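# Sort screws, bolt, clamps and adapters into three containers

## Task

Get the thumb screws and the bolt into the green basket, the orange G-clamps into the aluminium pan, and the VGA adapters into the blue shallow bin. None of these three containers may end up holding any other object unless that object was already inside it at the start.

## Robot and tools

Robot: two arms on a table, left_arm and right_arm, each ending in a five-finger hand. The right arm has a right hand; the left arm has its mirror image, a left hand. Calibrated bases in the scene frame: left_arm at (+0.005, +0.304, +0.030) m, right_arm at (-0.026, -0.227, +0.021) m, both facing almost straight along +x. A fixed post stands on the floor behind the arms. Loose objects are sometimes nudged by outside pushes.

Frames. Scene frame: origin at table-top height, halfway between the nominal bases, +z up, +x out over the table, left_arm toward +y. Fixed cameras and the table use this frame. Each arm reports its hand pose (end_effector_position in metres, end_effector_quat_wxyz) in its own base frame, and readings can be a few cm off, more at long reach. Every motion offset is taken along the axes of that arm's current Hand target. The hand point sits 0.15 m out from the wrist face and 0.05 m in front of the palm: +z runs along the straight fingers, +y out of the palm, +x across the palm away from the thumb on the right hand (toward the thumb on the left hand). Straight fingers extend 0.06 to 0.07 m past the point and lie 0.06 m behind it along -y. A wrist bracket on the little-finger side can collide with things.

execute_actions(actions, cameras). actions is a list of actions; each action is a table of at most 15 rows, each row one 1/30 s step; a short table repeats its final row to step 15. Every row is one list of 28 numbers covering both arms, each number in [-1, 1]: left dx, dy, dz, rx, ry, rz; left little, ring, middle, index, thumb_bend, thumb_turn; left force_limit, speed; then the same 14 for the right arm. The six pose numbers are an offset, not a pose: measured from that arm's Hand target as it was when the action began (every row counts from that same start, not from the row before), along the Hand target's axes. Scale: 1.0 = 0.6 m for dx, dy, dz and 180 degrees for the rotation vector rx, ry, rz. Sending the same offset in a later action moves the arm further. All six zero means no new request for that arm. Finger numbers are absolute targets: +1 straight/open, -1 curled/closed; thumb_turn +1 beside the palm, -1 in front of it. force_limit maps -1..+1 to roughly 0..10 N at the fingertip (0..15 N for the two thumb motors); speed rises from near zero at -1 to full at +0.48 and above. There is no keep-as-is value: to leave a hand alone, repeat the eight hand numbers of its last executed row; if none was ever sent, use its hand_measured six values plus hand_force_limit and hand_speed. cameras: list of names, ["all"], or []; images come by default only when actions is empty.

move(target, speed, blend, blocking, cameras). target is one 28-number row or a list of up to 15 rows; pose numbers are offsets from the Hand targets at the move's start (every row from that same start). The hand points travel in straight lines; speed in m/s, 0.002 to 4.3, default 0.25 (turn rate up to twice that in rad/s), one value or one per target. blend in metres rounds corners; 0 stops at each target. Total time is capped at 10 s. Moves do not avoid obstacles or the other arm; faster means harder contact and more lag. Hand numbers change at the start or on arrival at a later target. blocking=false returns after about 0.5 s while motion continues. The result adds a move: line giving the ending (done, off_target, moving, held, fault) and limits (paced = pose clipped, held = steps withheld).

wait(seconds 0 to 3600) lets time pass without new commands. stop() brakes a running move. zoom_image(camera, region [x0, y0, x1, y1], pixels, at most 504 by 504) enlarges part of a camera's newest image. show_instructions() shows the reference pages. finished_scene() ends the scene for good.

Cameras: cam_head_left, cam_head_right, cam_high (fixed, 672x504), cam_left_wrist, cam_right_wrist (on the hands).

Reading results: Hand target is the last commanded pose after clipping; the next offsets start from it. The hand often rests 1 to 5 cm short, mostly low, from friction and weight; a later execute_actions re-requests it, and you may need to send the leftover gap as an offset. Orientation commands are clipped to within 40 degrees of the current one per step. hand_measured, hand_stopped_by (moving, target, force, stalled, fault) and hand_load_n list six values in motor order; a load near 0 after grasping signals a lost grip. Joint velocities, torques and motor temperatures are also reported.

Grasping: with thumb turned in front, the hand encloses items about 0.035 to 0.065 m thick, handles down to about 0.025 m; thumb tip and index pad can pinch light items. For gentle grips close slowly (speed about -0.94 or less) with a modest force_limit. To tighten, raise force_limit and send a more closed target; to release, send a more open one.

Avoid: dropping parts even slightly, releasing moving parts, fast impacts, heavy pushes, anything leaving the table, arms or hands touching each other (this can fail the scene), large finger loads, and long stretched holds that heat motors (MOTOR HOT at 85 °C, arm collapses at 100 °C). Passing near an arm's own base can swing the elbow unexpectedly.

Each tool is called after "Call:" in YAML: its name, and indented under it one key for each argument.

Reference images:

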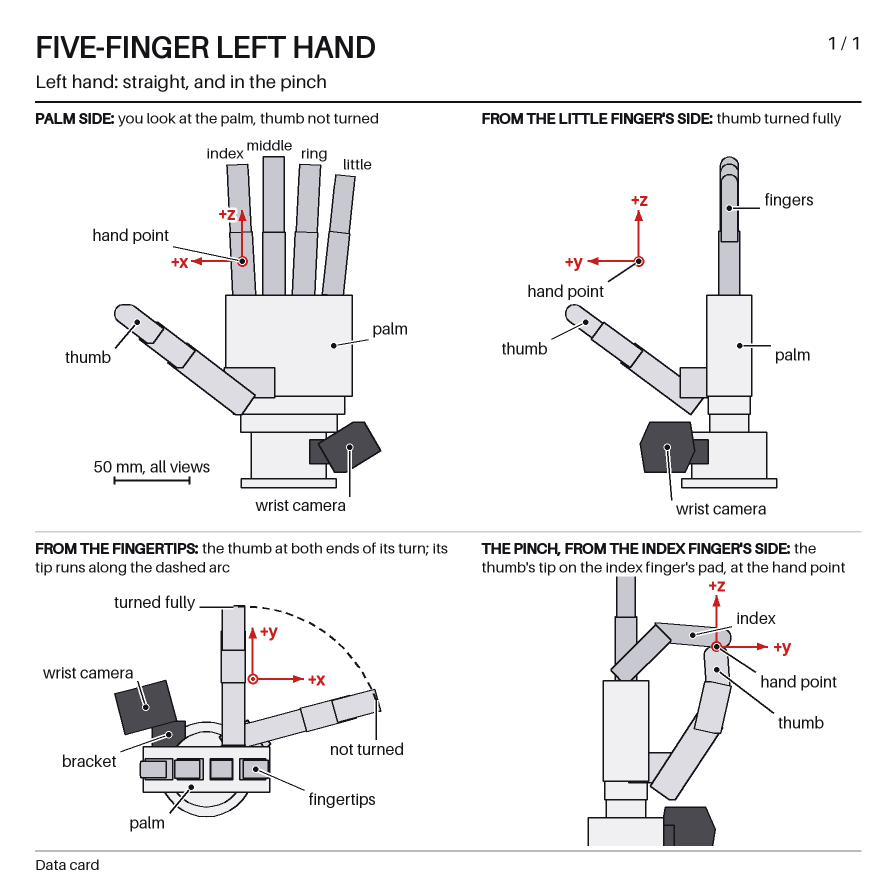

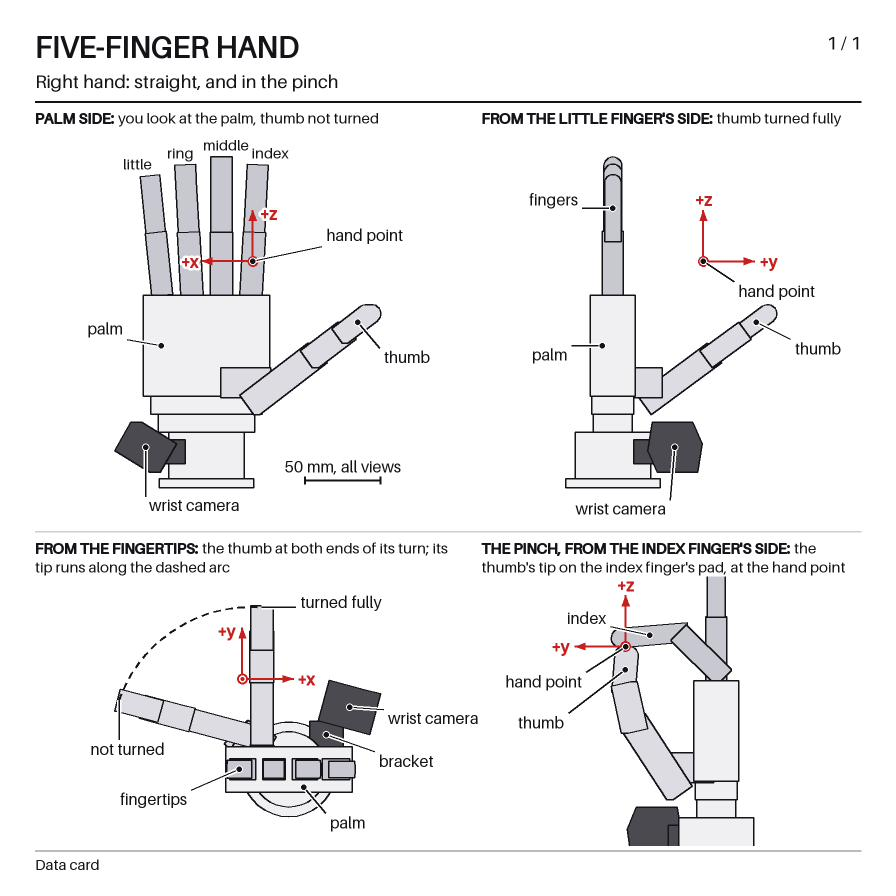

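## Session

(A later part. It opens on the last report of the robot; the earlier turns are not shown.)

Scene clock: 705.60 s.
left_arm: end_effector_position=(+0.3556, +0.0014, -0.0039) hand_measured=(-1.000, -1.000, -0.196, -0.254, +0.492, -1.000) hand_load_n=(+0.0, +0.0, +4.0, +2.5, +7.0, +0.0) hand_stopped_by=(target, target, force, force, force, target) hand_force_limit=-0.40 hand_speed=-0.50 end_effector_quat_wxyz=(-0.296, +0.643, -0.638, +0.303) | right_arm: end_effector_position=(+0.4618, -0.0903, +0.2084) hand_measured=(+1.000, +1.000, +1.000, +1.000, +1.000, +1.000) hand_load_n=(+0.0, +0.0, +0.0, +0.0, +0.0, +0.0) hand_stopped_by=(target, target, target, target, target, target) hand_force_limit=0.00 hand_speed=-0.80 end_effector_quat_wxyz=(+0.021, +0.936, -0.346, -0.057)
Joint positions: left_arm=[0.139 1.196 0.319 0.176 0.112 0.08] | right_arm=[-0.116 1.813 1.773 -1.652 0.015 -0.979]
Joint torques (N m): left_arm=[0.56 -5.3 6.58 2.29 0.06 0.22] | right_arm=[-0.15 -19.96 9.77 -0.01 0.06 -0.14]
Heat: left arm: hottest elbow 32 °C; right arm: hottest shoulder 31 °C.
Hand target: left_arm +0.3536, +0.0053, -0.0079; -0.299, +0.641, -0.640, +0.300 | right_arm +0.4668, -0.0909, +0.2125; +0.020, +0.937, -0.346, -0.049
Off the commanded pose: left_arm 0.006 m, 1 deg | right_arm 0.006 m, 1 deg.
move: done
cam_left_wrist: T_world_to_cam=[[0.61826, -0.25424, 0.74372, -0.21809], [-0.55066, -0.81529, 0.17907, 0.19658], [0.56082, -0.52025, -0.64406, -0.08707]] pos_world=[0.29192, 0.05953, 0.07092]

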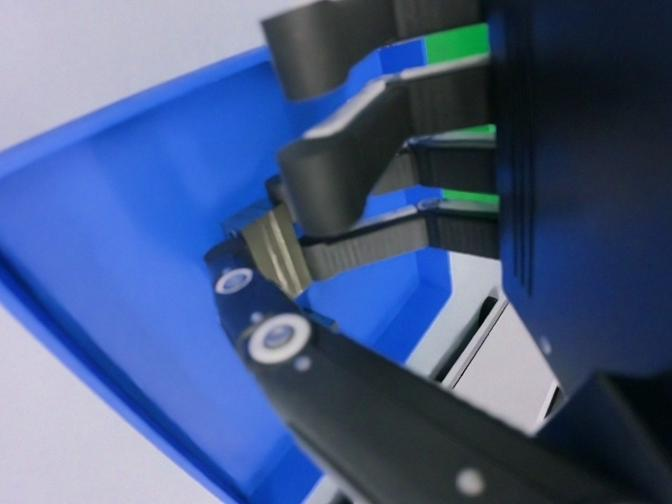

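Call:
move:
  target: [0,0.009,0.007, 0,0,0, -1, -1, -0.5, -0.5, 0.45, -1, -0.4, -0.5, 0,0,0,0,0,0, 1, 1, 1, 1, 1, 1, 0, -0.8]
  speed: 0.04

Scene clock: 713.70 s.
left_arm: end_effector_position=(+0.3600, +0.0017, -0.0045) hand_measured=(-1.000, -1.000, -0.196, -0.254, +0.492, -1.000) hand_load_n=(+0.0, +0.0, +4.0, +3.0, +6.5, +0.0) hand_stopped_by=(target, target, force, force, force, target) hand_force_limit=-0.40 hand_speed=-0.50 end_effector_quat_wxyz=(-0.303, +0.639, -0.636, +0.309) | right_arm: end_effector_position=(+0.4618, -0.0903, +0.2084) hand_measured=(+1.000, +1.000, +1.000, +1.000, +1.000, +1.000) hand_load_n=(+0.0, +0.0, +0.0, +0.0, +0.0, +0.0) hand_stopped_by=(target, target, target, target, target, target) hand_force_limit=0.00 hand_speed=-0.80 end_effector_quat_wxyz=(+0.021, +0.936, -0.346, -0.057)
Joint positions: left_arm=[0.139 1.213 0.316 0.216 0.114 0.08] | right_arm=[-0.116 1.813 1.773 -1.652 0.015 -0.979]
Joint torques (N m): left_arm=[1.14 -4.54 6.12 2.35 0.06 0.21] | right_arm=[-0.32 -19.9 9.77 -0.01 0.06 -0.15]
Heat: left arm: hottest elbow 31 °C; right arm: hottest elbow 32 °C.
Hand target: left_arm +0.3532, +0.0052, -0.0148; -0.299, +0.641, -0.640, +0.300 | right_arm +0.4668, -0.0909, +0.2125; +0.020, +0.937, -0.346, -0.049
Off the commanded pose: left_arm 0.013 m, 1 deg | right_arm 0.006 m, 1 deg.
move: off_target (left_arm)

Call:
move:
  target:
    - [0,-0.012,-0.005, 0,0,0, -1, -1, -0.5, -0.5, 0.45, -1, -0.4, -0.5, 0,0,0,0,0,0, 1, 1, 1, 1, 1, 1, 0, -0.8]
    - [0,-0.012,-0.005, 0,0,0, -1, -1, -0.1, -0.1, 0.6, -1, -0.4, -0.9, 0,0,0,0,0,0, 1, 1, 1, 1, 1, 1, 0, -0.8]
    - [0,-0.012,-0.005, 0,0,0, -1, -1, 0, 0, 1, -1, -0.4, -0.6, 0,0,0,0,0,0, 1, 1, 1, 1, 1, 1, 0, -0.8]
  speed: 0.04
  cameras: ["cam_left_wrist"]

Scene clock: 724.20 s.
left_arm: end_effector_position=(+0.3605, +0.0018, -0.0007) hand_measured=(-1.000, -1.000, +0.000, +0.000, +1.000, -1.000) hand_load_n=(+0.0, +0.0, -1.5, +0.0, +0.0, +0.0) hand_stopped_by=(target, target, target, target, target, target) hand_force_limit=-0.40 hand_speed=-0.60 end_effector_quat_wxyz=(-0.306, +0.638, -0.635, +0.311) | right_arm: end_effector_position=(+0.4618, -0.0903, +0.2084) hand_measured=(+1.000, +1.000, +1.000, +1.000, +1.000, +1.000) hand_load_n=(+0.0, +0.0, +0.0, +0.0, +0.0, +0.0) hand_stopped_by=(target, target, target, target, target, target) hand_force_limit=0.00 hand_speed=-0.80 end_effector_quat_wxyz=(+0.021, +0.936, -0.346, -0.057)
Joint positions: left_arm=[0.139 1.198 0.316 0.209 0.114 0.08] | right_arm=[-0.116 1.813 1.773 -1.652 0.015 -0.979]
Joint torques (N m): left_arm=[1.03 -4.37 7.51 1.13 -0.02 0.19] | right_arm=[-0.03 -20.25 9.7 0.03 0.08 -0.15]
Heat: left arm: hottest elbow 31 °C; right arm: hottest elbow 32 °C.
Hand target: left_arm +0.3555, +0.0052, -0.0074; -0.299, +0.641, -0.640, +0.300 | right_arm +0.4668, -0.0909, +0.2125; +0.020, +0.937, -0.346, -0.049
Off the commanded pose: left_arm 0.009 m, 2 deg | right_arm 0.006 m, 1 deg.
move: done
cam_left_wrist: T_world_to_cam=[[0.59742, -0.25715, 0.75958, -0.21593], [-0.5563, -0.81512, 0.16159, 0.20098], [0.57759, -0.5191, -0.63002, -0.09356]] pos_world=[0.29485, 0.05973, 0.07259]

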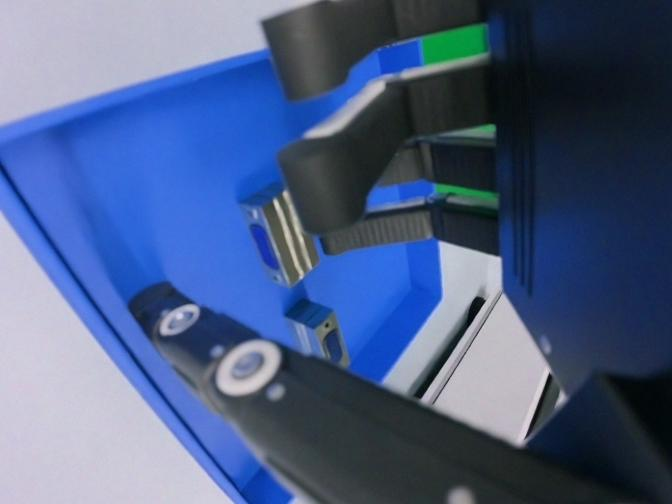

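Call:
move:
  target:
    - [0,-0.154,-0.128, 0,0,0, -1, -1, 0, 0, 1, -1, -0.4, -0.5, 0,0,0,0,0,0, 1, 1, 1, 1, 1, 1, 0, -0.8]
    - [-0.413,-0.071,-0.0905, 0,-0.0214,-0.0178, 1, 1, -0.1, -0.1, 1, -1, -0.4, -0.5, 0,0,0,0,0,0, 1, 1, 1, 1, 1, 1, 0, -0.8]
  speed: 0.15
  blend: [0.03,0]
  cameras: ["cam_left_wrist", "cam_head_left", "cam_high"]

Scene clock: 744.67 s.
left_arm: end_effector_position=(+0.3307, +0.2360, +0.0488) hand_measured=(+1.000, +1.000, -0.100, -0.100, +1.000, -1.000) hand_load_n=(+0.0, +0.0, +0.0, +0.0, +0.0, +0.0) hand_stopped_by=(target, target, target, target, target, target) hand_force_limit=-0.40 hand_speed=-0.50 end_effector_quat_wxyz=(-0.291, +0.679, -0.608, +0.289) | right_arm: end_effector_position=(+0.4618, -0.0903, +0.2084) hand_measured=(+1.000, +1.000, +1.000, +1.000, +1.000, +1.000) hand_load_n=(+0.0, +0.0, +0.0, +0.0, +0.0, +0.0) hand_stopped_by=(target, target, target, target, target, target) hand_force_limit=0.00 hand_speed=-0.80 end_effector_quat_wxyz=(+0.021, +0.936, -0.346, -0.057)
Joint positions: left_arm=[0.872 1.331 0.67 -0.249 0.575 0.559] | right_arm=[-0.116 1.813 1.773 -1.652 0.015 -0.979]
Joint torques (N m): left_arm=[1.32 -8.64 11.37 2.1 0.34 0.15] | right_arm=[0.38 -19.96 9.8 0.06 0.1 -0.13]
Heat: left arm: hottest elbow 31 °C; right arm: hottest elbow 32 °C.
Hand target: left_arm +0.3410, +0.2532, +0.0597; -0.312, +0.669, -0.611, +0.287 | right_arm +0.4668, -0.0909, +0.2125; +0.020, +0.937, -0.346, -0.049
Off the commanded pose: left_arm 0.023 m, 3 deg | right_arm 0.006 m, 1 deg.
move: off_target (left_arm); target 2's new numbers were sent with left_arm's hand 0.023 m and 3 deg from that target
cam_left_wrist: T_world_to_cam=[[0.65858, -0.17514, 0.73185, -0.21366], [-0.46959, -0.85559, 0.21782, 0.34547], [0.58802, -0.48712, -0.64571, 0.06622]] pos_world=[0.264, 0.29042, 0.12388]
Images, in order (width x height): cam_head_left 672x504, cam_high 672x504, cam_left_wrist 672x504.

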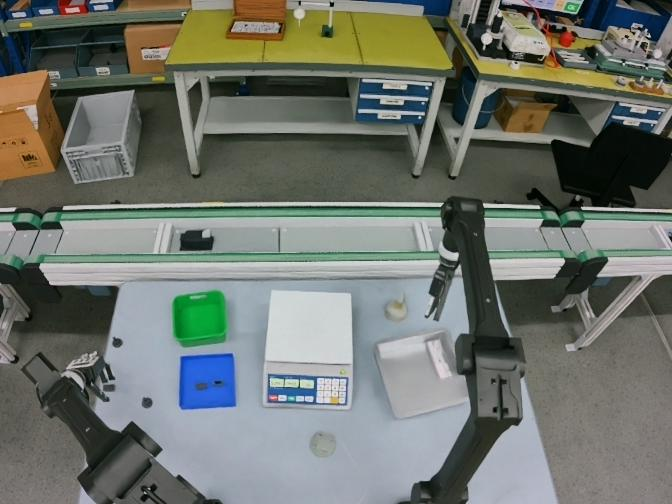

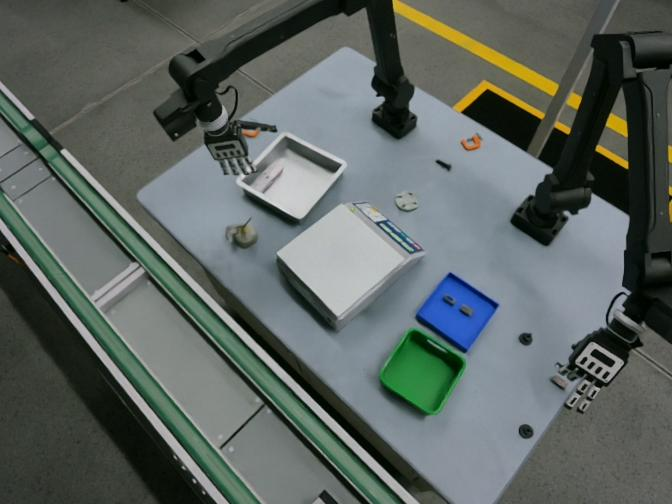

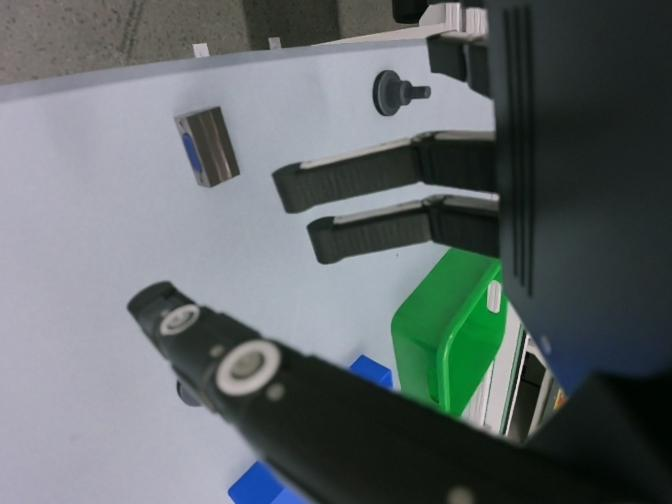

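Call:
move:
  target: [-0.0025,0.0482,0.0598, 0,0,0, 1, 1, -0.1, -0.1, 1, -1, -0.4, -0.5, 0,0,0,0,0,0, 1, 1, 1, 1, 1, 1, 0, -0.8]
  speed: 0.1
  cameras: ["cam_left_wrist"]

Scene clock: 761.80 s.
left_arm: end_effector_position=(+0.3468, +0.2563, +0.0171) hand_measured=(+1.000, +1.000, -0.100, -0.100, +1.000, -1.000) hand_load_n=(+0.0, +0.0, +0.0, +0.0, +0.0, +0.0) hand_stopped_by=(target, target, target, target, target, target) hand_force_limit=-0.40 hand_speed=-0.50 end_effector_quat_wxyz=(-0.310, +0.672, -0.608, +0.287) | right_arm: end_effector_position=(+0.4618, -0.0903, +0.2084) hand_measured=(+1.000, +1.000, +1.000, +1.000, +1.000, +1.000) hand_load_n=(+0.0, +0.0, +0.0, +0.0, +0.0, +0.0) hand_stopped_by=(target, target, target, target, target, target) hand_force_limit=0.00 hand_speed=-0.80 end_effector_quat_wxyz=(+0.021, +0.936, -0.346, -0.057)
Joint positions: left_arm=[0.872 1.455 0.67 -0.085 0.571 0.559] | right_arm=[-0.116 1.813 1.773 -1.652 0.015 -0.979]
Joint torques (N m): left_arm=[-0.38 -10.34 7.62 2.26 0.19 0.04] | right_arm=[-0.03 -20.13 9.78 0.14 0.08 -0.11]
Heat: left arm: hottest elbow 32 °C; right arm: hottest elbow 32 °C.
Hand target: left_arm +0.3498, +0.2554, +0.0144; -0.312, +0.668, -0.611, +0.287 | right_arm +0.4668, -0.0909, +0.2125; +0.020, +0.937, -0.346, -0.049
Off the commanded pose: left_arm 0.004 m, 1 deg | right_arm 0.006 m, 1 deg.
move: done
cam_left_wrist: T_world_to_cam=[[0.64172, -0.19793, 0.74096, -0.18605], [-0.47178, -0.86358, 0.17791, 0.38086], [0.60466, -0.46374, -0.64756, 0.03447]] pos_world=[0.27824, 0.30806, 0.09241]

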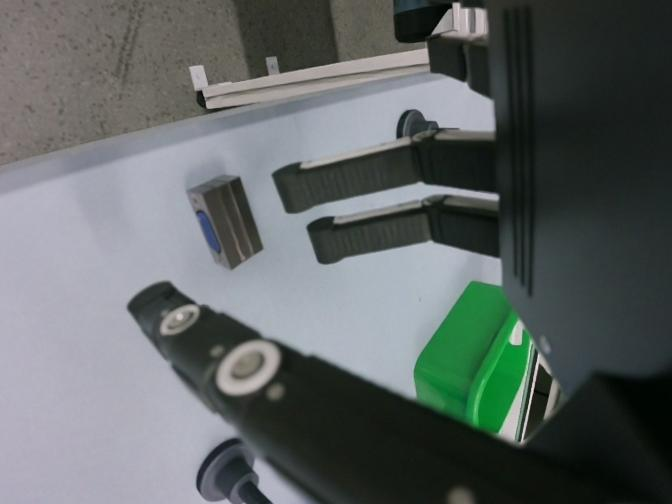

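Call:
move:
  target:
    - [0.001,0.0424,0.0378, 0,0,0, 1, 1, -0.1, -0.1, 1, -1, -0.4, -0.5, 0,0,0,0,0,0, 1, 1, 1, 1, 1, 1, 0, -0.8]
    - [0.001,0.0424,0.0378, 0,0,0, 1, 1, -0.1, -0.1, 0.6, -1, -0.4, -0.7, 0,0,0,0,0,0, 1, 1, 1, 1, 1, 1, 0, -0.8]
  speed: 0.06
  cameras: ["cam_left_wrist"]

Scene clock: 773.63 s.
left_arm: end_effector_position=(+0.3498, +0.2604, -0.0122) hand_measured=(+1.000, +1.000, -0.100, -0.100, +0.600, -1.000) hand_load_n=(+0.0, +0.0, +0.0, +0.0, +0.0, +0.0) hand_stopped_by=(target, target, target, target, target, target) hand_force_limit=-0.40 hand_speed=-0.70 end_effector_quat_wxyz=(-0.317, +0.669, -0.608, +0.286) | right_arm: end_effector_position=(+0.4618, -0.0903, +0.2084) hand_measured=(+1.000, +1.000, +1.000, +1.000, +1.000, +1.000) hand_load_n=(+0.0, +0.0, -0.5, +0.0, +0.0, +0.0) hand_stopped_by=(target, target, target, target, target, target) hand_force_limit=0.00 hand_speed=-0.80 end_effector_quat_wxyz=(+0.021, +0.936, -0.346, -0.057)
Joint positions: left_arm=[0.872 1.539 0.647 0.037 0.569 0.559] | right_arm=[-0.116 1.813 1.773 -1.652 0.015 -0.979]
Joint torques (N m): left_arm=[-0.26 -10.34 6.22 2.03 0.17 -0.01] | right_arm=[0.32 -19.84 9.68 0.13 0.06 -0.12]
Heat: left arm: hottest elbow 31 °C; right arm: hottest elbow 32 °C.
Hand target: left_arm +0.3509, +0.2548, -0.0196; -0.312, +0.669, -0.611, +0.287 | right_arm +0.4668, -0.0909, +0.2125; +0.020, +0.937, -0.346, -0.049
Off the commanded pose: left_arm 0.009 m, 1 deg | right_arm 0.006 m, 1 deg.
move: done
cam_left_wrist: T_world_to_cam=[[0.63586, -0.20609, 0.74378, -0.16119], [-0.47214, -0.86621, 0.16362, 0.39168], [0.61055, -0.45521, -0.64809, 0.01125]] pos_world=[0.28055, 0.31118, 0.06309]

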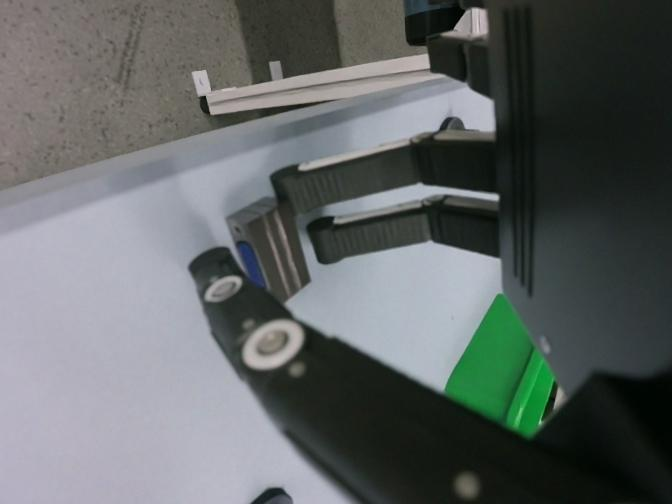

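Call:
move:
  target: [0,0.004,0.003, 0,0,0, 1, 1, -0.5, -0.5, 0.45, -1, -0.4, -0.92, 0,0,0,0,0,0, 1, 1, 1, 1, 1, 1, 0, -0.8]
  speed: 0.05
  cameras: ["cam_left_wrist"]

Call:
zoom_image:
  camera: "cam_left_wrist"
  region: [160, 140, 400, 360]

Scene clock: 781.43 s.
left_arm: end_effector_position=(+0.3507, +0.2615, -0.0133) hand_measured=(+1.000, +1.000, -0.224, -0.500, +0.530, -1.000) hand_load_n=(+0.0, +0.0, +4.5, +0.0, +4.5, +0.5) hand_stopped_by=(target, target, force, target, force, target) hand_force_limit=-0.40 hand_speed=-0.92 end_effector_quat_wxyz=(-0.319, +0.668, -0.609, +0.286) | right_arm: end_effector_position=(+0.4618, -0.0903, +0.2084) hand_measured=(+1.000, +1.000, +1.000, +1.000, +1.000, +1.000) hand_load_n=(+0.0, +0.0, +0.0, +0.0, +0.0, +0.0) hand_stopped_by=(target, target, target, target, target, target) hand_force_limit=0.00 hand_speed=-0.80 end_effector_quat_wxyz=(+0.021, +0.936, -0.346, -0.057)
Joint positions: left_arm=[0.872 1.544 0.647 0.046 0.569 0.559] | right_arm=[-0.116 1.813 1.773 -1.652 0.015 -0.979]
Joint torques (N m): left_arm=[-0.67 -10.52 6.01 2.07 0.14 0.01] | right_arm=[0.38 -19.66 9.73 0.28 0.1 -0.09]
Heat: left arm: hottest elbow 31 °C; right arm: hottest elbow 32 °C.
Hand target: left_arm +0.3507, +0.2548, -0.0226; -0.312, +0.669, -0.611, +0.287 | right_arm +0.4668, -0.0909, +0.2125; +0.020, +0.937, -0.346, -0.049
Off the commanded pose: left_arm 0.011 m, 1 deg | right_arm 0.006 m, 1 deg.
move: off_target (left_arm)
cam_left_wrist: T_world_to_cam=[[0.63387, -0.20844, 0.74482, -0.15942], [-0.47257, -0.86671, 0.15963, 0.39342], [0.61228, -0.45317, -0.64789, 0.00934]] pos_world=[0.28125, 0.31198, 0.06199]

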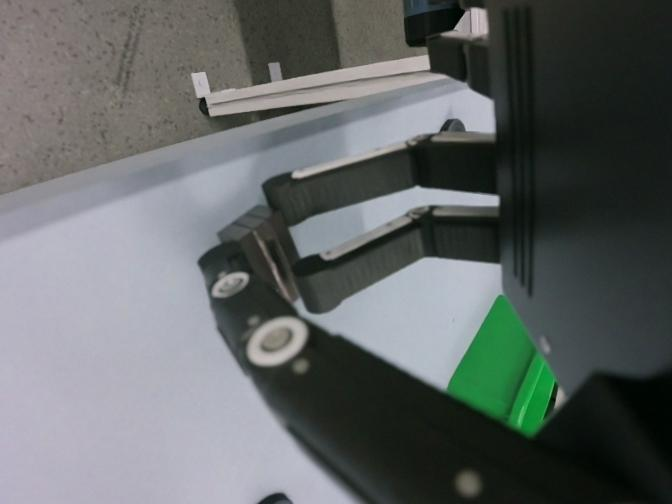

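Scaled by 2.100.

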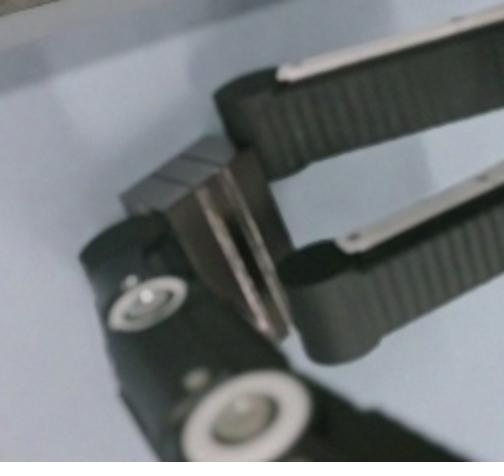

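Call:
move:
  target: [0,0,0, 0,0,0, 1, 1, -0.1, -0.1, 0.7, -1, -0.4, -0.8, 0,0,0,0,0,0, 1, 1, 1, 1, 1, 1, 0, -0.8]
  speed: 0.05
  cameras: ["cam_left_wrist"]

Call:
zoom_image:
  camera: "cam_left_wrist"
  region: [160, 140, 400, 360]

Scene clock: 792.60 s.
left_arm: end_effector_position=(+0.3523, +0.2631, -0.0122) hand_measured=(+1.000, +1.000, -0.100, -0.100, +0.700, -1.000) hand_load_n=(+0.0, +0.0, +0.0, +0.0, +0.0, +0.0) hand_stopped_by=(target, target, target, target, target, target) hand_force_limit=-0.40 hand_speed=-0.80 end_effector_quat_wxyz=(-0.323, +0.666, -0.609, +0.286) | right_arm: end_effector_position=(+0.4618, -0.0903, +0.2084) hand_measured=(+1.000, +1.000, +1.000, +1.000, +1.000, +1.000) hand_load_n=(+0.0, +0.0, +0.0, +0.0, -0.5, +0.0) hand_stopped_by=(target, target, target, target, target, target) hand_force_limit=0.00 hand_speed=-0.80 end_effector_quat_wxyz=(+0.021, +0.936, -0.346, -0.057)
Joint positions: left_arm=[0.871 1.544 0.647 0.057 0.569 0.559] | right_arm=[-0.116 1.813 1.773 -1.652 0.015 -0.979]
Joint torques (N m): left_arm=[-0.56 -10.29 5.96 1.73 0.07 0.02] | right_arm=[0.26 -19.31 9.7 0.05 0.09 -0.19]
Heat: left arm: hottest elbow 31 °C; right arm: hottest elbow 32 °C.
Hand target: left_arm +0.3508, +0.2547, -0.0226; -0.312, +0.669, -0.611, +0.286 | right_arm +0.4668, -0.0909, +0.2125; +0.020, +0.937, -0.346, -0.049
Off the commanded pose: left_arm 0.013 m, 1 deg | right_arm 0.006 m, 1 deg.
move: done
cam_left_wrist: T_world_to_cam=[[0.62865, -0.21464, 0.74748, -0.1574], [-0.47418, -0.86761, 0.14966, 0.39602], [0.6164, -0.44853, -0.64721, 0.0071]] pos_world=[0.28236, 0.31299, 0.06297]

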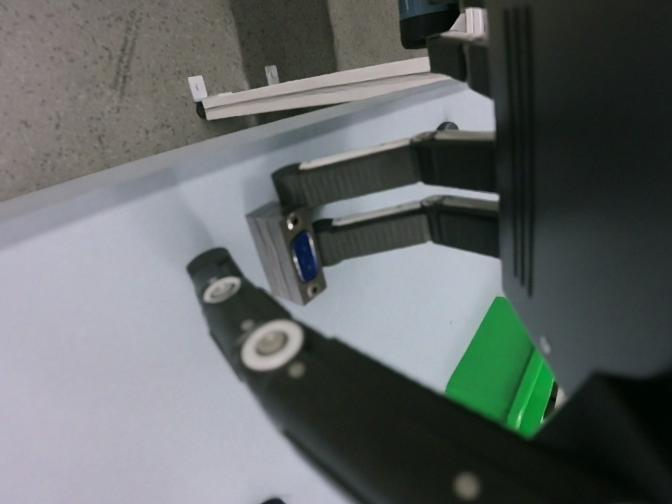

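Scaled by 2.100.

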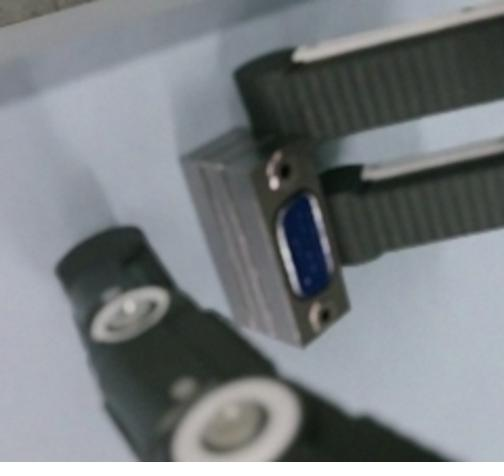

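Call:
move:
  target: [0.02,0,0, 0,0,0, 1, 1, -0.1, -0.1, 0.7, -1, -0.4, -0.8, 0,0,0,0,0,0, 1, 1, 1, 1, 1, 1, 0, -0.8]
  speed: 0.1
  cameras: ["cam_left_wrist"]

Call:
zoom_image:
  camera: "cam_left_wrist"
  region: [160, 140, 400, 360]

Scene clock: 811.37 s.
left_arm: end_effector_position=(+0.3533, +0.2566, -0.0139) hand_measured=(+1.000, +1.000, -0.100, -0.100, +0.700, -1.000) hand_load_n=(+0.0, +0.0, -1.0, +0.0, +0.0, +0.0) hand_stopped_by=(target, target, target, target, target, target) hand_force_limit=-0.40 hand_speed=-0.80 end_effector_quat_wxyz=(-0.326, +0.663, -0.613, +0.282) | right_arm: end_effector_position=(+0.4618, -0.0903, +0.2084) hand_measured=(+1.000, +1.000, +1.000, +1.000, +1.000, +1.000) hand_load_n=(+0.0, +0.0, +0.0, +0.5, +0.0, +0.0) hand_stopped_by=(target, target, target, target, target, target) hand_force_limit=0.00 hand_speed=-0.80 end_effector_quat_wxyz=(+0.021, +0.936, -0.346, -0.057)
Joint positions: left_arm=[0.854 1.536 0.63 0.075 0.553 0.557] | right_arm=[-0.116 1.813 1.773 -1.652 0.015 -0.979]
Joint torques (N m): left_arm=[-1.32 -10.99 5.48 1.72 0.11 -0.16] | right_arm=[-0.26 -20.13 9.74 0.1 0.11 -0.12]
Heat: left arm: hottest elbow 30 °C; right arm: hottest elbow 32 °C.
Hand target: left_arm +0.3518, +0.2427, -0.0226; -0.312, +0.668, -0.611, +0.286 | right_arm +0.4668, -0.0909, +0.2125; +0.020, +0.937, -0.346, -0.049
Off the commanded pose: left_arm 0.016 m, 2 deg | right_arm 0.006 m, 1 deg.
move: off_target (left_arm)
cam_left_wrist: T_world_to_cam=[[0.62941, -0.22745, 0.74304, -0.15526], [-0.47827, -0.86702, 0.13973, 0.39231], [0.61245, -0.44333, -0.6545, 0.00246]] pos_world=[0.28385, 0.30591, 0.06216]

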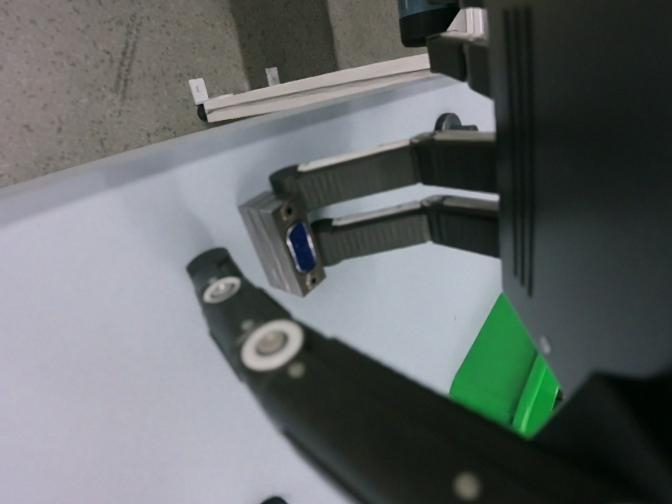

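Scaled by 2.100.

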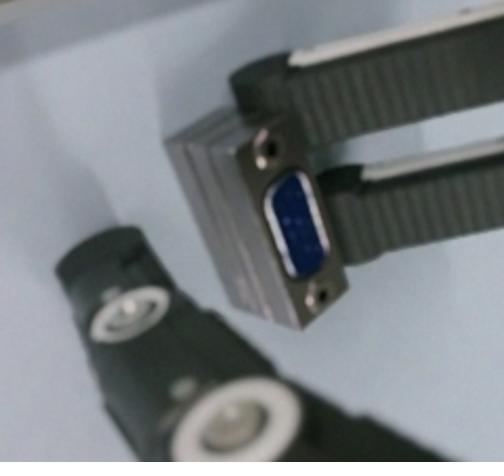

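Call:
move:
  target: [0,0,0, 0,0,0, 1, 1, -0.1, -0.1, 0.45, -1, -0.4, -0.9, 0,0,0,0,0,0, 1, 1, 1, 1, 1, 1, 0, -0.8]
  speed: 0.1
  cameras: ["cam_left_wrist"]

Call:
zoom_image:
  camera: "cam_left_wrist"
  region: [160, 140, 400, 360]

Scene clock: 828.50 s.
left_arm: end_effector_position=(+0.3533, +0.2566, -0.0139) hand_measured=(+1.000, +1.000, -0.100, -0.100, +0.450, -1.000) hand_load_n=(+0.0, +0.0, -1.0, +0.0, +0.0, +0.0) hand_stopped_by=(target, target, target, target, target, target) hand_force_limit=-0.40 hand_speed=-0.90 end_effector_quat_wxyz=(-0.326, +0.663, -0.613, +0.282) | right_arm: end_effector_position=(+0.4618, -0.0903, +0.2084) hand_measured=(+1.000, +1.000, +1.000, +1.000, +1.000, +1.000) hand_load_n=(+0.0, +0.0, +0.0, +0.0, +0.0, +0.0) hand_stopped_by=(target, target, target, target, target, target) hand_force_limit=0.00 hand_speed=-0.80 end_effector_quat_wxyz=(+0.021, +0.936, -0.346, -0.057)
Joint positions: left_arm=[0.854 1.536 0.63 0.075 0.553 0.557] | right_arm=[-0.116 1.813 1.773 -1.652 0.015 -0.979]
Joint torques (N m): left_arm=[-1.26 -11.28 5.23 1.7 0.14 -0.17] | right_arm=[-0.03 -19.43 9.76 0.14 0.04 -0.14]
Heat: left arm: hottest elbow 30 °C; right arm: hottest elbow 32 °C.
Hand target: left_arm +0.3518, +0.2427, -0.0226; -0.312, +0.668, -0.612, +0.286 | right_arm +0.4668, -0.0909, +0.2125; +0.020, +0.937, -0.346, -0.049
Off the commanded pose: left_arm 0.016 m, 2 deg | right_arm 0.006 m, 1 deg.
move: done
cam_left_wrist: T_world_to_cam=[[0.62941, -0.22745, 0.74304, -0.15526], [-0.47827, -0.86702, 0.13973, 0.39231], [0.61245, -0.44333, -0.6545, 0.00246]] pos_world=[0.28385, 0.30591, 0.06216]

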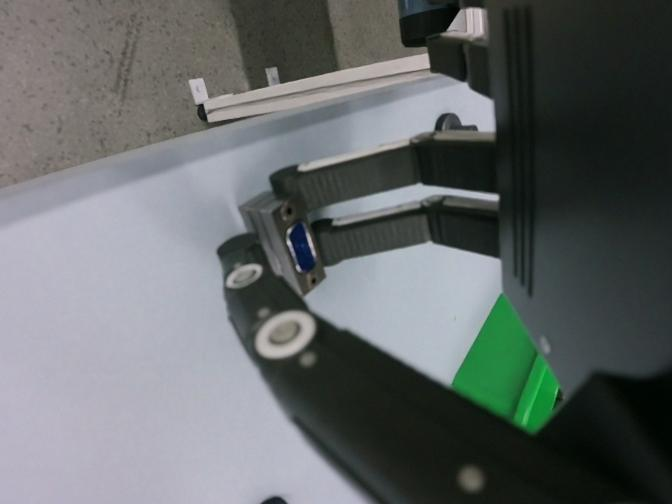

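Scaled by 2.100.

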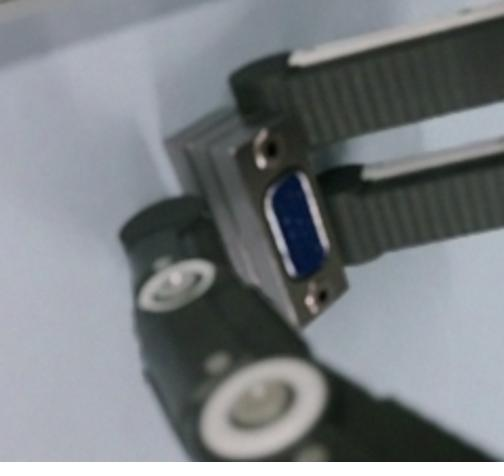

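Now close the fingers.

Call:
move:
  target: [0,0,0, 0,0,0, 1, 1, -0.45, -0.45, 0.4, -1, -0.4, -0.92, 0,0,0,0,0,0, 1, 1, 1, 1, 1, 1, 0, -0.8]
  speed: 0.1
  cameras: ["cam_left_wrist"]

Call:
zoom_image:
  camera: "cam_left_wrist"
  region: [160, 140, 400, 360]

Scene clock: 834.60 s.
left_arm: end_effector_position=(+0.3527, +0.2540, -0.0151) hand_measured=(+1.000, +1.000, -0.196, -0.256, +0.402, -1.000) hand_load_n=(+0.0, +0.0, +3.5, +3.0, +5.5, +0.0) hand_stopped_by=(target, target, force, force, force, target) hand_force_limit=-0.40 hand_speed=-0.92 end_effector_quat_wxyz=(-0.323, +0.664, -0.612, +0.283) | right_arm: end_effector_position=(+0.4618, -0.0903, +0.2084) hand_measured=(+1.000, +1.000, +1.000, +1.000, +1.000, +1.000) hand_load_n=(-0.5, +0.0, +0.0, +0.0, +0.0, +0.0) hand_stopped_by=(target, target, target, target, target, target) hand_force_limit=0.00 hand_speed=-0.80 end_effector_quat_wxyz=(+0.021, +0.936, -0.346, -0.057)
Joint positions: left_arm=[0.851 1.536 0.626 0.075 0.553 0.552] | right_arm=[-0.116 1.813 1.773 -1.652 0.015 -0.979]
Joint torques (N m): left_arm=[-0.67 -10.58 5.71 1.77 0.14 -0.15] | right_arm=[0.15 -20.01 9.66 0.12 0.11 -0.1]
Heat: left arm: hottest elbow 30 °C; right arm: hottest elbow 32 °C.
Hand target: left_arm +0.3519, +0.2429, -0.0225; -0.312, +0.668, -0.611, +0.286 | right_arm +0.4668, -0.0909, +0.2125; +0.020, +0.937, -0.346, -0.049
Off the commanded pose: left_arm 0.014 m, 1 deg | right_arm 0.006 m, 1 deg.
move: done
cam_left_wrist: T_world_to_cam=[[0.63114, -0.22232, 0.74312, -0.15645], [-0.4774, -0.86643, 0.14624, 0.38961], [0.61135, -0.44706, -0.65298, 0.00227]] pos_world=[0.28335, 0.3038, 0.06077]

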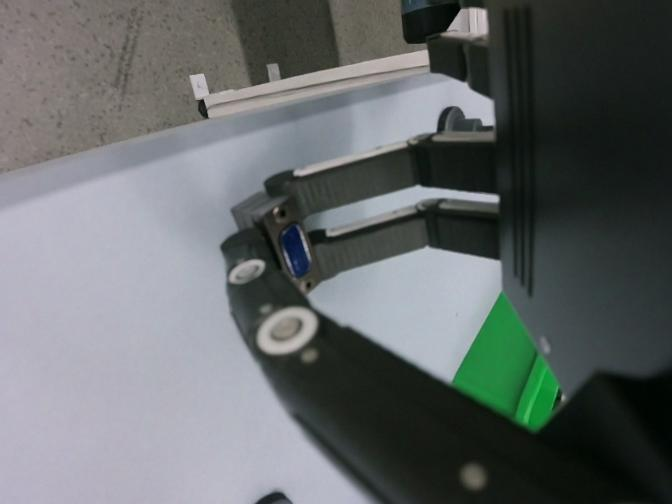

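Scaled by 2.100.

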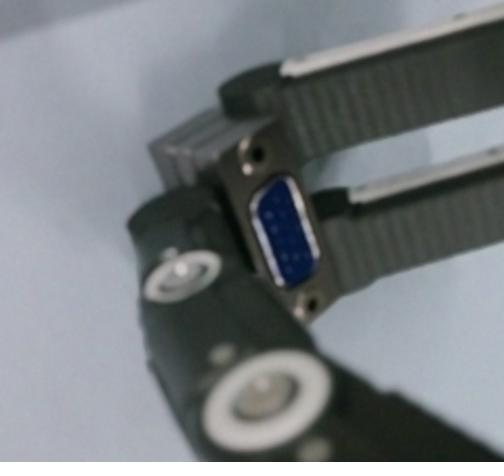

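Call:
move:
  target:
    - [0,-0.154,-0.128, 0,0,0, 1, 1, -0.45, -0.45, 0.4, -1, -0.4, -0.92, 0,0,0,0,0,0, 1, 1, 1, 1, 1, 1, 0, -0.8]
    - [0.352,-0.0797,-0.1325, 0,0.0214,0.0178, -1, -1, -0.45, -0.45, 0.4, -1, -0.4, -0.5, 0,0,0,0,0,0, 1, 1, 1, 1, 1, 1, 0, -0.8]
  speed: 0.15
  blend: [0.03,0]
  cameras: ["cam_left_wrist"]

Scene clock: 877.07 s.
left_arm: end_effector_position=(+0.3388, +0.0326, +0.0650) hand_measured=(-1.000, -1.000, -0.196, -0.256, +0.402, -1.000) hand_load_n=(+0.0, +0.0, +3.5, +3.0, +5.5, +0.0) hand_stopped_by=(target, target, force, force, force, target) hand_force_limit=-0.40 hand_speed=-0.50 end_effector_quat_wxyz=(-0.296, +0.641, -0.644, +0.295) | right_arm: end_effector_position=(+0.4618, -0.0903, +0.2084) hand_measured=(+1.000, +1.000, +1.000, +1.000, +1.000, +1.000) hand_load_n=(+0.0, +0.0, +0.0, +0.0, +0.0, +0.0) hand_stopped_by=(target, target, target, target, target, target) hand_force_limit=0.00 hand_speed=-0.80 end_effector_quat_wxyz=(+0.021, +0.936, -0.346, -0.057)
Joint positions: left_arm=[0.269 0.936 0.418 -0.209 0.203 0.183] | right_arm=[-0.116 1.813 1.773 -1.652 0.015 -0.979]
Joint torques (N m): left_arm=[-0.15 -4.25 8.76 2.4 -0.09 -0.11] | right_arm=[0.09 -19.55 9.63 -0.02 0.08 -0.13]
Heat: left arm: hottest elbow 29 °C; right arm: hottest elbow 32 °C.
Hand target: left_arm +0.3403, +0.0300, +0.0655; -0.299, +0.641, -0.640, +0.300 | right_arm +0.4668, -0.0909, +0.2125; +0.020, +0.937, -0.346, -0.049
Off the commanded pose: left_arm 0.003 m, 1 deg | right_arm 0.006 m, 1 deg.
move: done
cam_left_wrist: T_world_to_cam=[[0.62637, -0.26918, 0.73157, -0.25251], [-0.55304, -0.81485, 0.17369, 0.20156], [0.54937, -0.51338, -0.65926, -0.01231]] pos_world=[0.27639, 0.08995, 0.14161]

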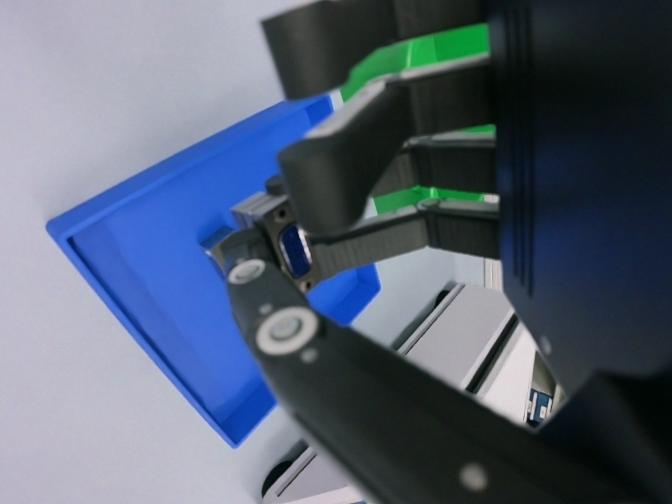

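Call:
move:
  target: [0.0067,0.0957,0.0507, 0,0,0, -1, -1, -0.45, -0.45, 0.4, -1, -0.4, -0.5, 0,0,0,0,0,0, 1, 1, 1, 1, 1, 1, 0, -0.8]
  speed: 0.08
  cameras: ["cam_left_wrist","cam_high"]

Scene clock: 897.63 s.
left_arm: end_effector_position=(+0.3258, +0.0292, +0.0031) hand_measured=(-1.000, -1.000, -0.196, -0.256, +0.402, -1.000) hand_load_n=(+0.0, +0.0, +3.5, +2.5, +5.5, +0.0) hand_stopped_by=(target, target, force, force, force, target) hand_force_limit=-0.40 hand_speed=-0.50 end_effector_quat_wxyz=(-0.299, +0.640, -0.643, +0.296) | right_arm: end_effector_position=(+0.4618, -0.0903, +0.2084) hand_measured=(+1.000, +1.000, +1.000, +1.000, +1.000, +1.000) hand_load_n=(+0.0, +0.0, +0.0, +0.0, -0.5, +0.0) hand_stopped_by=(target, target, target, target, target, target) hand_force_limit=0.00 hand_speed=-0.80 end_effector_quat_wxyz=(+0.021, +0.936, -0.346, -0.057)
Joint positions: left_arm=[0.269 1.073 0.28 0.074 0.202 0.182] | right_arm=[-0.116 1.813 1.773 -1.652 0.015 -0.979]
Joint torques (N m): left_arm=[-0.26 -4.01 7.39 2.33 -0.08 -0.16] | right_arm=[0.03 -20.01 9.78 0.02 0.09 -0.12]
Heat: left arm: hottest elbow 29 °C; right arm: hottest elbow 32 °C.
Hand target: left_arm +0.3268, +0.0258, +0.0019; -0.299, +0.641, -0.640, +0.300 | right_arm +0.4668, -0.0909, +0.2125; +0.020, +0.937, -0.346, -0.049
Off the commanded pose: left_arm 0.004 m, 1 deg | right_arm 0.006 m, 1 deg.
move: done
cam_left_wrist: T_world_to_cam=[[0.62169, -0.26959, 0.73541, -0.19845], [-0.55273, -0.81625, 0.16803, 0.20234], [0.55497, -0.51094, -0.65646, -0.04972]] pos_world=[0.26281, 0.08625, 0.0793]
Images, in order (width x height): cam_high 672x504, cam_left_wrist 672x504.

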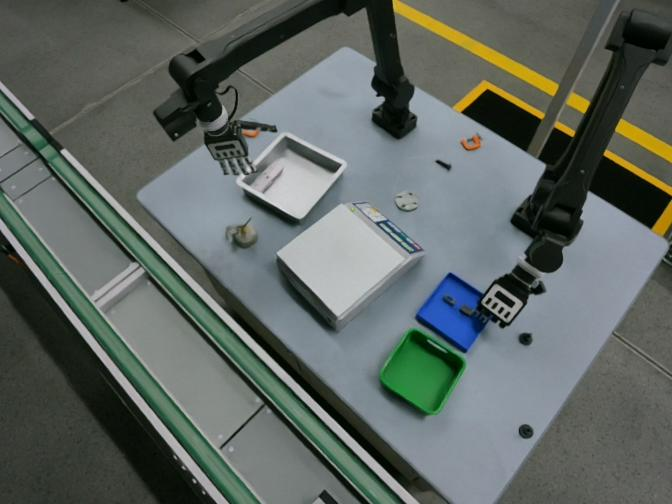

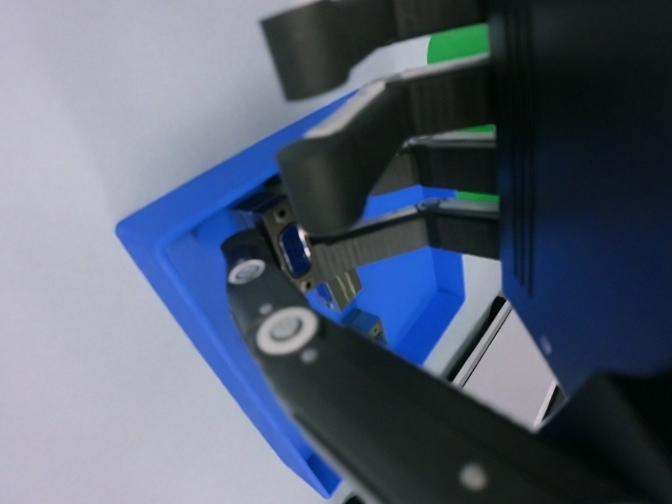

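Call:
zoom_image:
  camera: "cam_left_wrist"
  region: [100, 120, 400, 380]

Scaled by 1.680.

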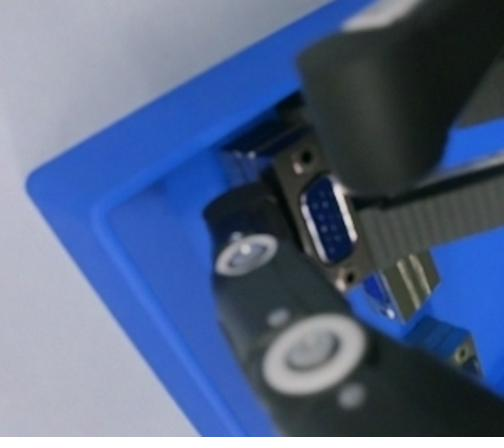

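Call:
move:
  target:
    - [0.0133,0,0, 0,0,0, -1, -1, -0.45, -0.45, 0.4, -1, -0.4, -0.5, 0,0,0,0,0,0, 1, 1, 1, 1, 1, 1, 0, -0.8]
    - [0.0133,0.0128,0.0107, 0,0,0, -1, -1, -0.45, -0.45, 0.4, -1, -0.4, -0.5, 0,0,0,0,0,0, 1, 1, 1, 1, 1, 1, 0, -0.8]
  speed: 0.06
  cameras: ["cam_left_wrist"]

Scene clock: 912.30 s.
left_arm: end_effector_position=(+0.3308, +0.0232, -0.0007) hand_measured=(-1.000, -1.000, -0.196, -0.256, +0.404, -1.000) hand_load_n=(+0.0, +0.0, +3.5, +2.0, +6.0, +0.0) hand_stopped_by=(target, target, force, force, force, target) hand_force_limit=-0.40 hand_speed=-0.50 end_effector_quat_wxyz=(-0.307, +0.638, -0.639, +0.301) | right_arm: end_effector_position=(+0.4618, -0.0903, +0.2084) hand_measured=(+1.000, +1.000, +1.000, +1.000, +1.000, +1.000) hand_load_n=(+0.0, +0.0, +0.0, +0.0, +0.0, +0.0) hand_stopped_by=(target, target, target, target, target, target) hand_force_limit=0.00 hand_speed=-0.80 end_effector_quat_wxyz=(+0.021, +0.936, -0.346, -0.057)
Joint positions: left_arm=[0.237 1.098 0.266 0.138 0.175 0.156] | right_arm=[-0.116 1.813 1.773 -1.652 0.015 -0.979]
Joint torques (N m): left_arm=[-0.73 -2.32 6.78 2.37 -0.1 -0.12] | right_arm=[0.09 -19.14 9.78 0.06 0.08 -0.13]
Heat: left arm: hottest elbow 29 °C; right arm: hottest elbow 32 °C.
Hand target: left_arm +0.3269, +0.0179, -0.0080; -0.299, +0.641, -0.640, +0.300 | right_arm +0.4668, -0.0909, +0.2125; +0.020, +0.937, -0.346, -0.049
Off the commanded pose: left_arm 0.010 m, 1 deg | right_arm 0.006 m, 1 deg.
move: done
cam_left_wrist: T_world_to_cam=[[0.60808, -0.26927, 0.74681, -0.19586], [-0.55241, -0.81914, 0.15445, 0.20073], [0.57015, -0.50647, -0.64685, -0.06305]] pos_world=[0.26594, 0.07975, 0.07448]

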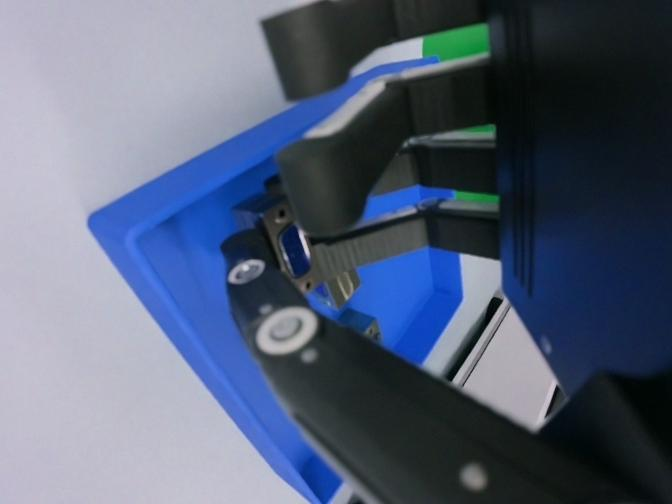

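Call:
move:
  target: [0.005,0.008,0.003, 0,0,0, -1, -1, -0.45, -0.45, 0.4, -1, -0.4, -0.5, 0,0,0,0,0,0, 1, 1, 1, 1, 1, 1, 0, -0.8]
  speed: 0.06
  cameras: ["cam_left_wrist"]

Call:
zoom_image:
  camera: "cam_left_wrist"
  region: [100, 120, 400, 380]

Scene clock: 923.70 s.
left_arm: end_effector_position=(+0.3327, +0.0221, -0.0013) hand_measured=(-1.000, -1.000, -0.196, -0.256, +0.404, -1.000) hand_load_n=(+0.0, +0.0, +3.5, +1.5, +6.0, +0.0) hand_stopped_by=(target, target, force, force, force, target) hand_force_limit=-0.40 hand_speed=-0.50 end_effector_quat_wxyz=(-0.313, +0.637, -0.636, +0.304) | right_arm: end_effector_position=(+0.4618, -0.0903, +0.2084) hand_measured=(+1.000, +1.000, +1.000, +1.000, +1.000, +1.000) hand_load_n=(+0.0, +0.0, +0.0, +0.0, +0.0, +0.0) hand_stopped_by=(target, target, target, target, target, target) hand_force_limit=0.00 hand_speed=-0.80 end_effector_quat_wxyz=(+0.021, +0.936, -0.346, -0.057)
Joint positions: left_arm=[0.23 1.106 0.259 0.166 0.168 0.149] | right_arm=[-0.116 1.813 1.773 -1.652 0.015 -0.979]
Joint torques (N m): left_arm=[-0.91 -2.61 6.24 2.06 -0.16 -0.09] | right_arm=[-0.03 -19.6 9.76 0.1 0.1 -0.12]
Heat: left arm: hottest elbow 29 °C; right arm: hottest elbow 32 °C.
Hand target: left_arm +0.3252, +0.0148, -0.0128; -0.299, +0.641, -0.640, +0.300 | right_arm +0.4668, -0.0909, +0.2125; +0.020, +0.937, -0.346, -0.049
Off the commanded pose: left_arm 0.016 m, 2 deg | right_arm 0.006 m, 1 deg.
move: off_target (left_arm)
cam_left_wrist: T_world_to_cam=[[0.59941, -0.26864, 0.75401, -0.19402], [-0.55175, -0.82111, 0.14608, 0.20083], [0.57989, -0.50359, -0.64041, -0.06837]] pos_world=[0.26676, 0.07835, 0.07317]

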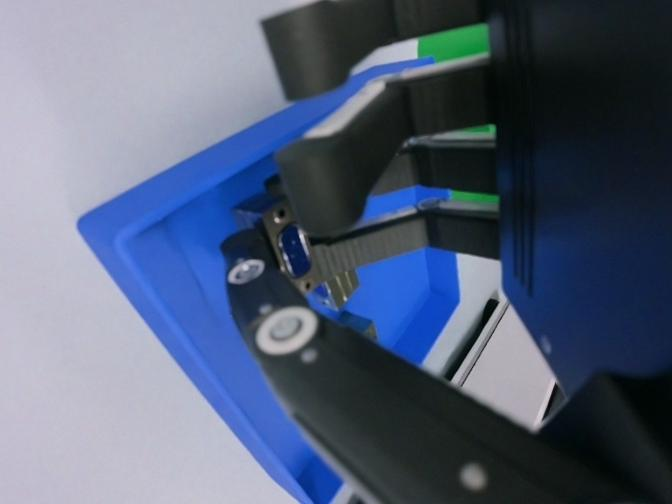

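Scaled by 1.680.

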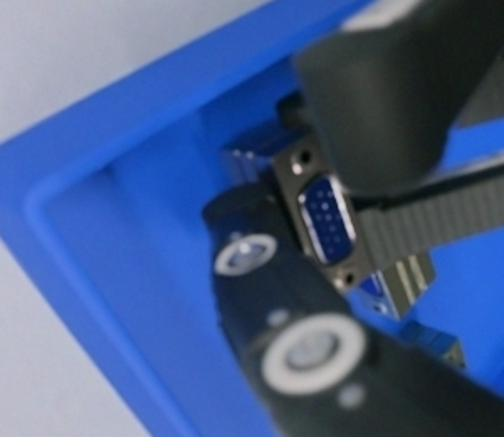

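Call:
move:
  target:
    - [-0.005,-0.0143,-0.001, 0,0,0, -1, -1, -0.45, -0.45, 0.4, -1, -0.4, -0.5, 0,0,0,0,0,0, 1, 1, 1, 1, 1, 1, 0, -0.8]
    - [-0.005,-0.0143,-0.001, 0,0,0, -1, -1, -0.1, -0.1, 0.65, -1, -0.4, -0.92, 0,0,0,0,0,0, 1, 1, 1, 1, 1, 1, 0, -0.8]
  speed: 0.04
  cameras: ["cam_left_wrist"]

Call:
zoom_image:
  camera: "cam_left_wrist"
  region: [100, 120, 400, 380]

Scene clock: 944.30 s.
left_arm: end_effector_position=(+0.3332, +0.0214, +0.0002) hand_measured=(-1.000, -1.000, -0.100, -0.102, +0.650, -1.000) hand_load_n=(+0.5, +0.0, +0.0, -3.5, +0.0, +0.0) hand_stopped_by=(target, target, target, target, target, target) hand_force_limit=-0.40 hand_speed=-0.92 end_effector_quat_wxyz=(-0.313, +0.636, -0.635, +0.306) | right_arm: end_effector_position=(+0.4618, -0.0903, +0.2084) hand_measured=(+1.000, +1.000, +1.000, +1.000, +1.000, +1.000) hand_load_n=(+0.0, +0.0, +0.0, +0.0, +0.0, +0.0) hand_stopped_by=(target, target, target, target, target, target) hand_force_limit=0.00 hand_speed=-0.80 end_effector_quat_wxyz=(+0.021, +0.936, -0.346, -0.057)
Joint positions: left_arm=[0.23 1.101 0.259 0.165 0.171 0.146] | right_arm=[-0.116 1.813 1.773 -1.652 0.015 -0.979]
Joint torques (N m): left_arm=[-0.15 -3.19 8.17 1.11 -0.12 -0.03] | right_arm=[0.26 -20.13 9.72 0.25 0.11 -0.11]
Heat: left arm: hottest elbow 30 °C; right arm: hottest shoulder 32 °C.
Hand target: left_arm +0.3302, +0.0178, -0.0059; -0.299, +0.641, -0.640, +0.300 | right_arm +0.4668, -0.0909, +0.2125; +0.020, +0.937, -0.346, -0.049
Off the commanded pose: left_arm 0.008 m, 2 deg | right_arm 0.006 m, 1 deg.
move: done
cam_left_wrist: T_world_to_cam=[[0.59598, -0.26643, 0.75751, -0.19455], [-0.55304, -0.82015, 0.14664, 0.20061], [0.58221, -0.50633, -0.63614, -0.06883]] pos_world=[0.26696, 0.07785, 0.07417]

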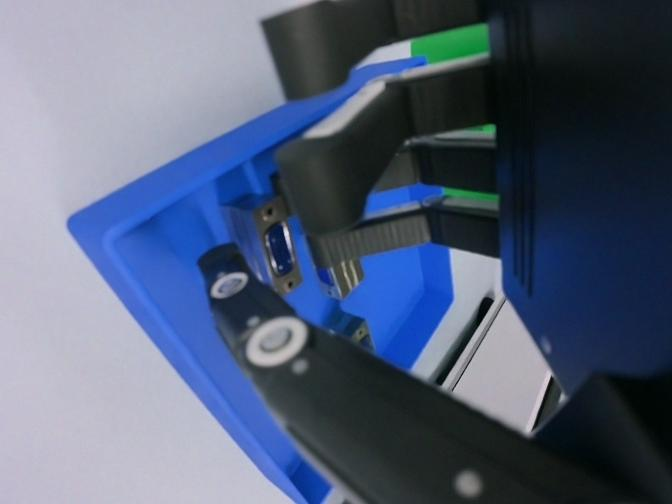

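Scaled by 1.680.

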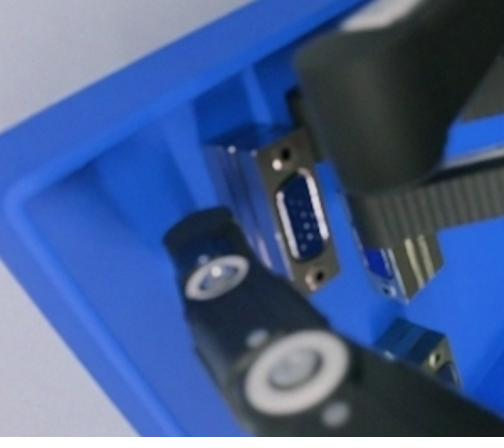

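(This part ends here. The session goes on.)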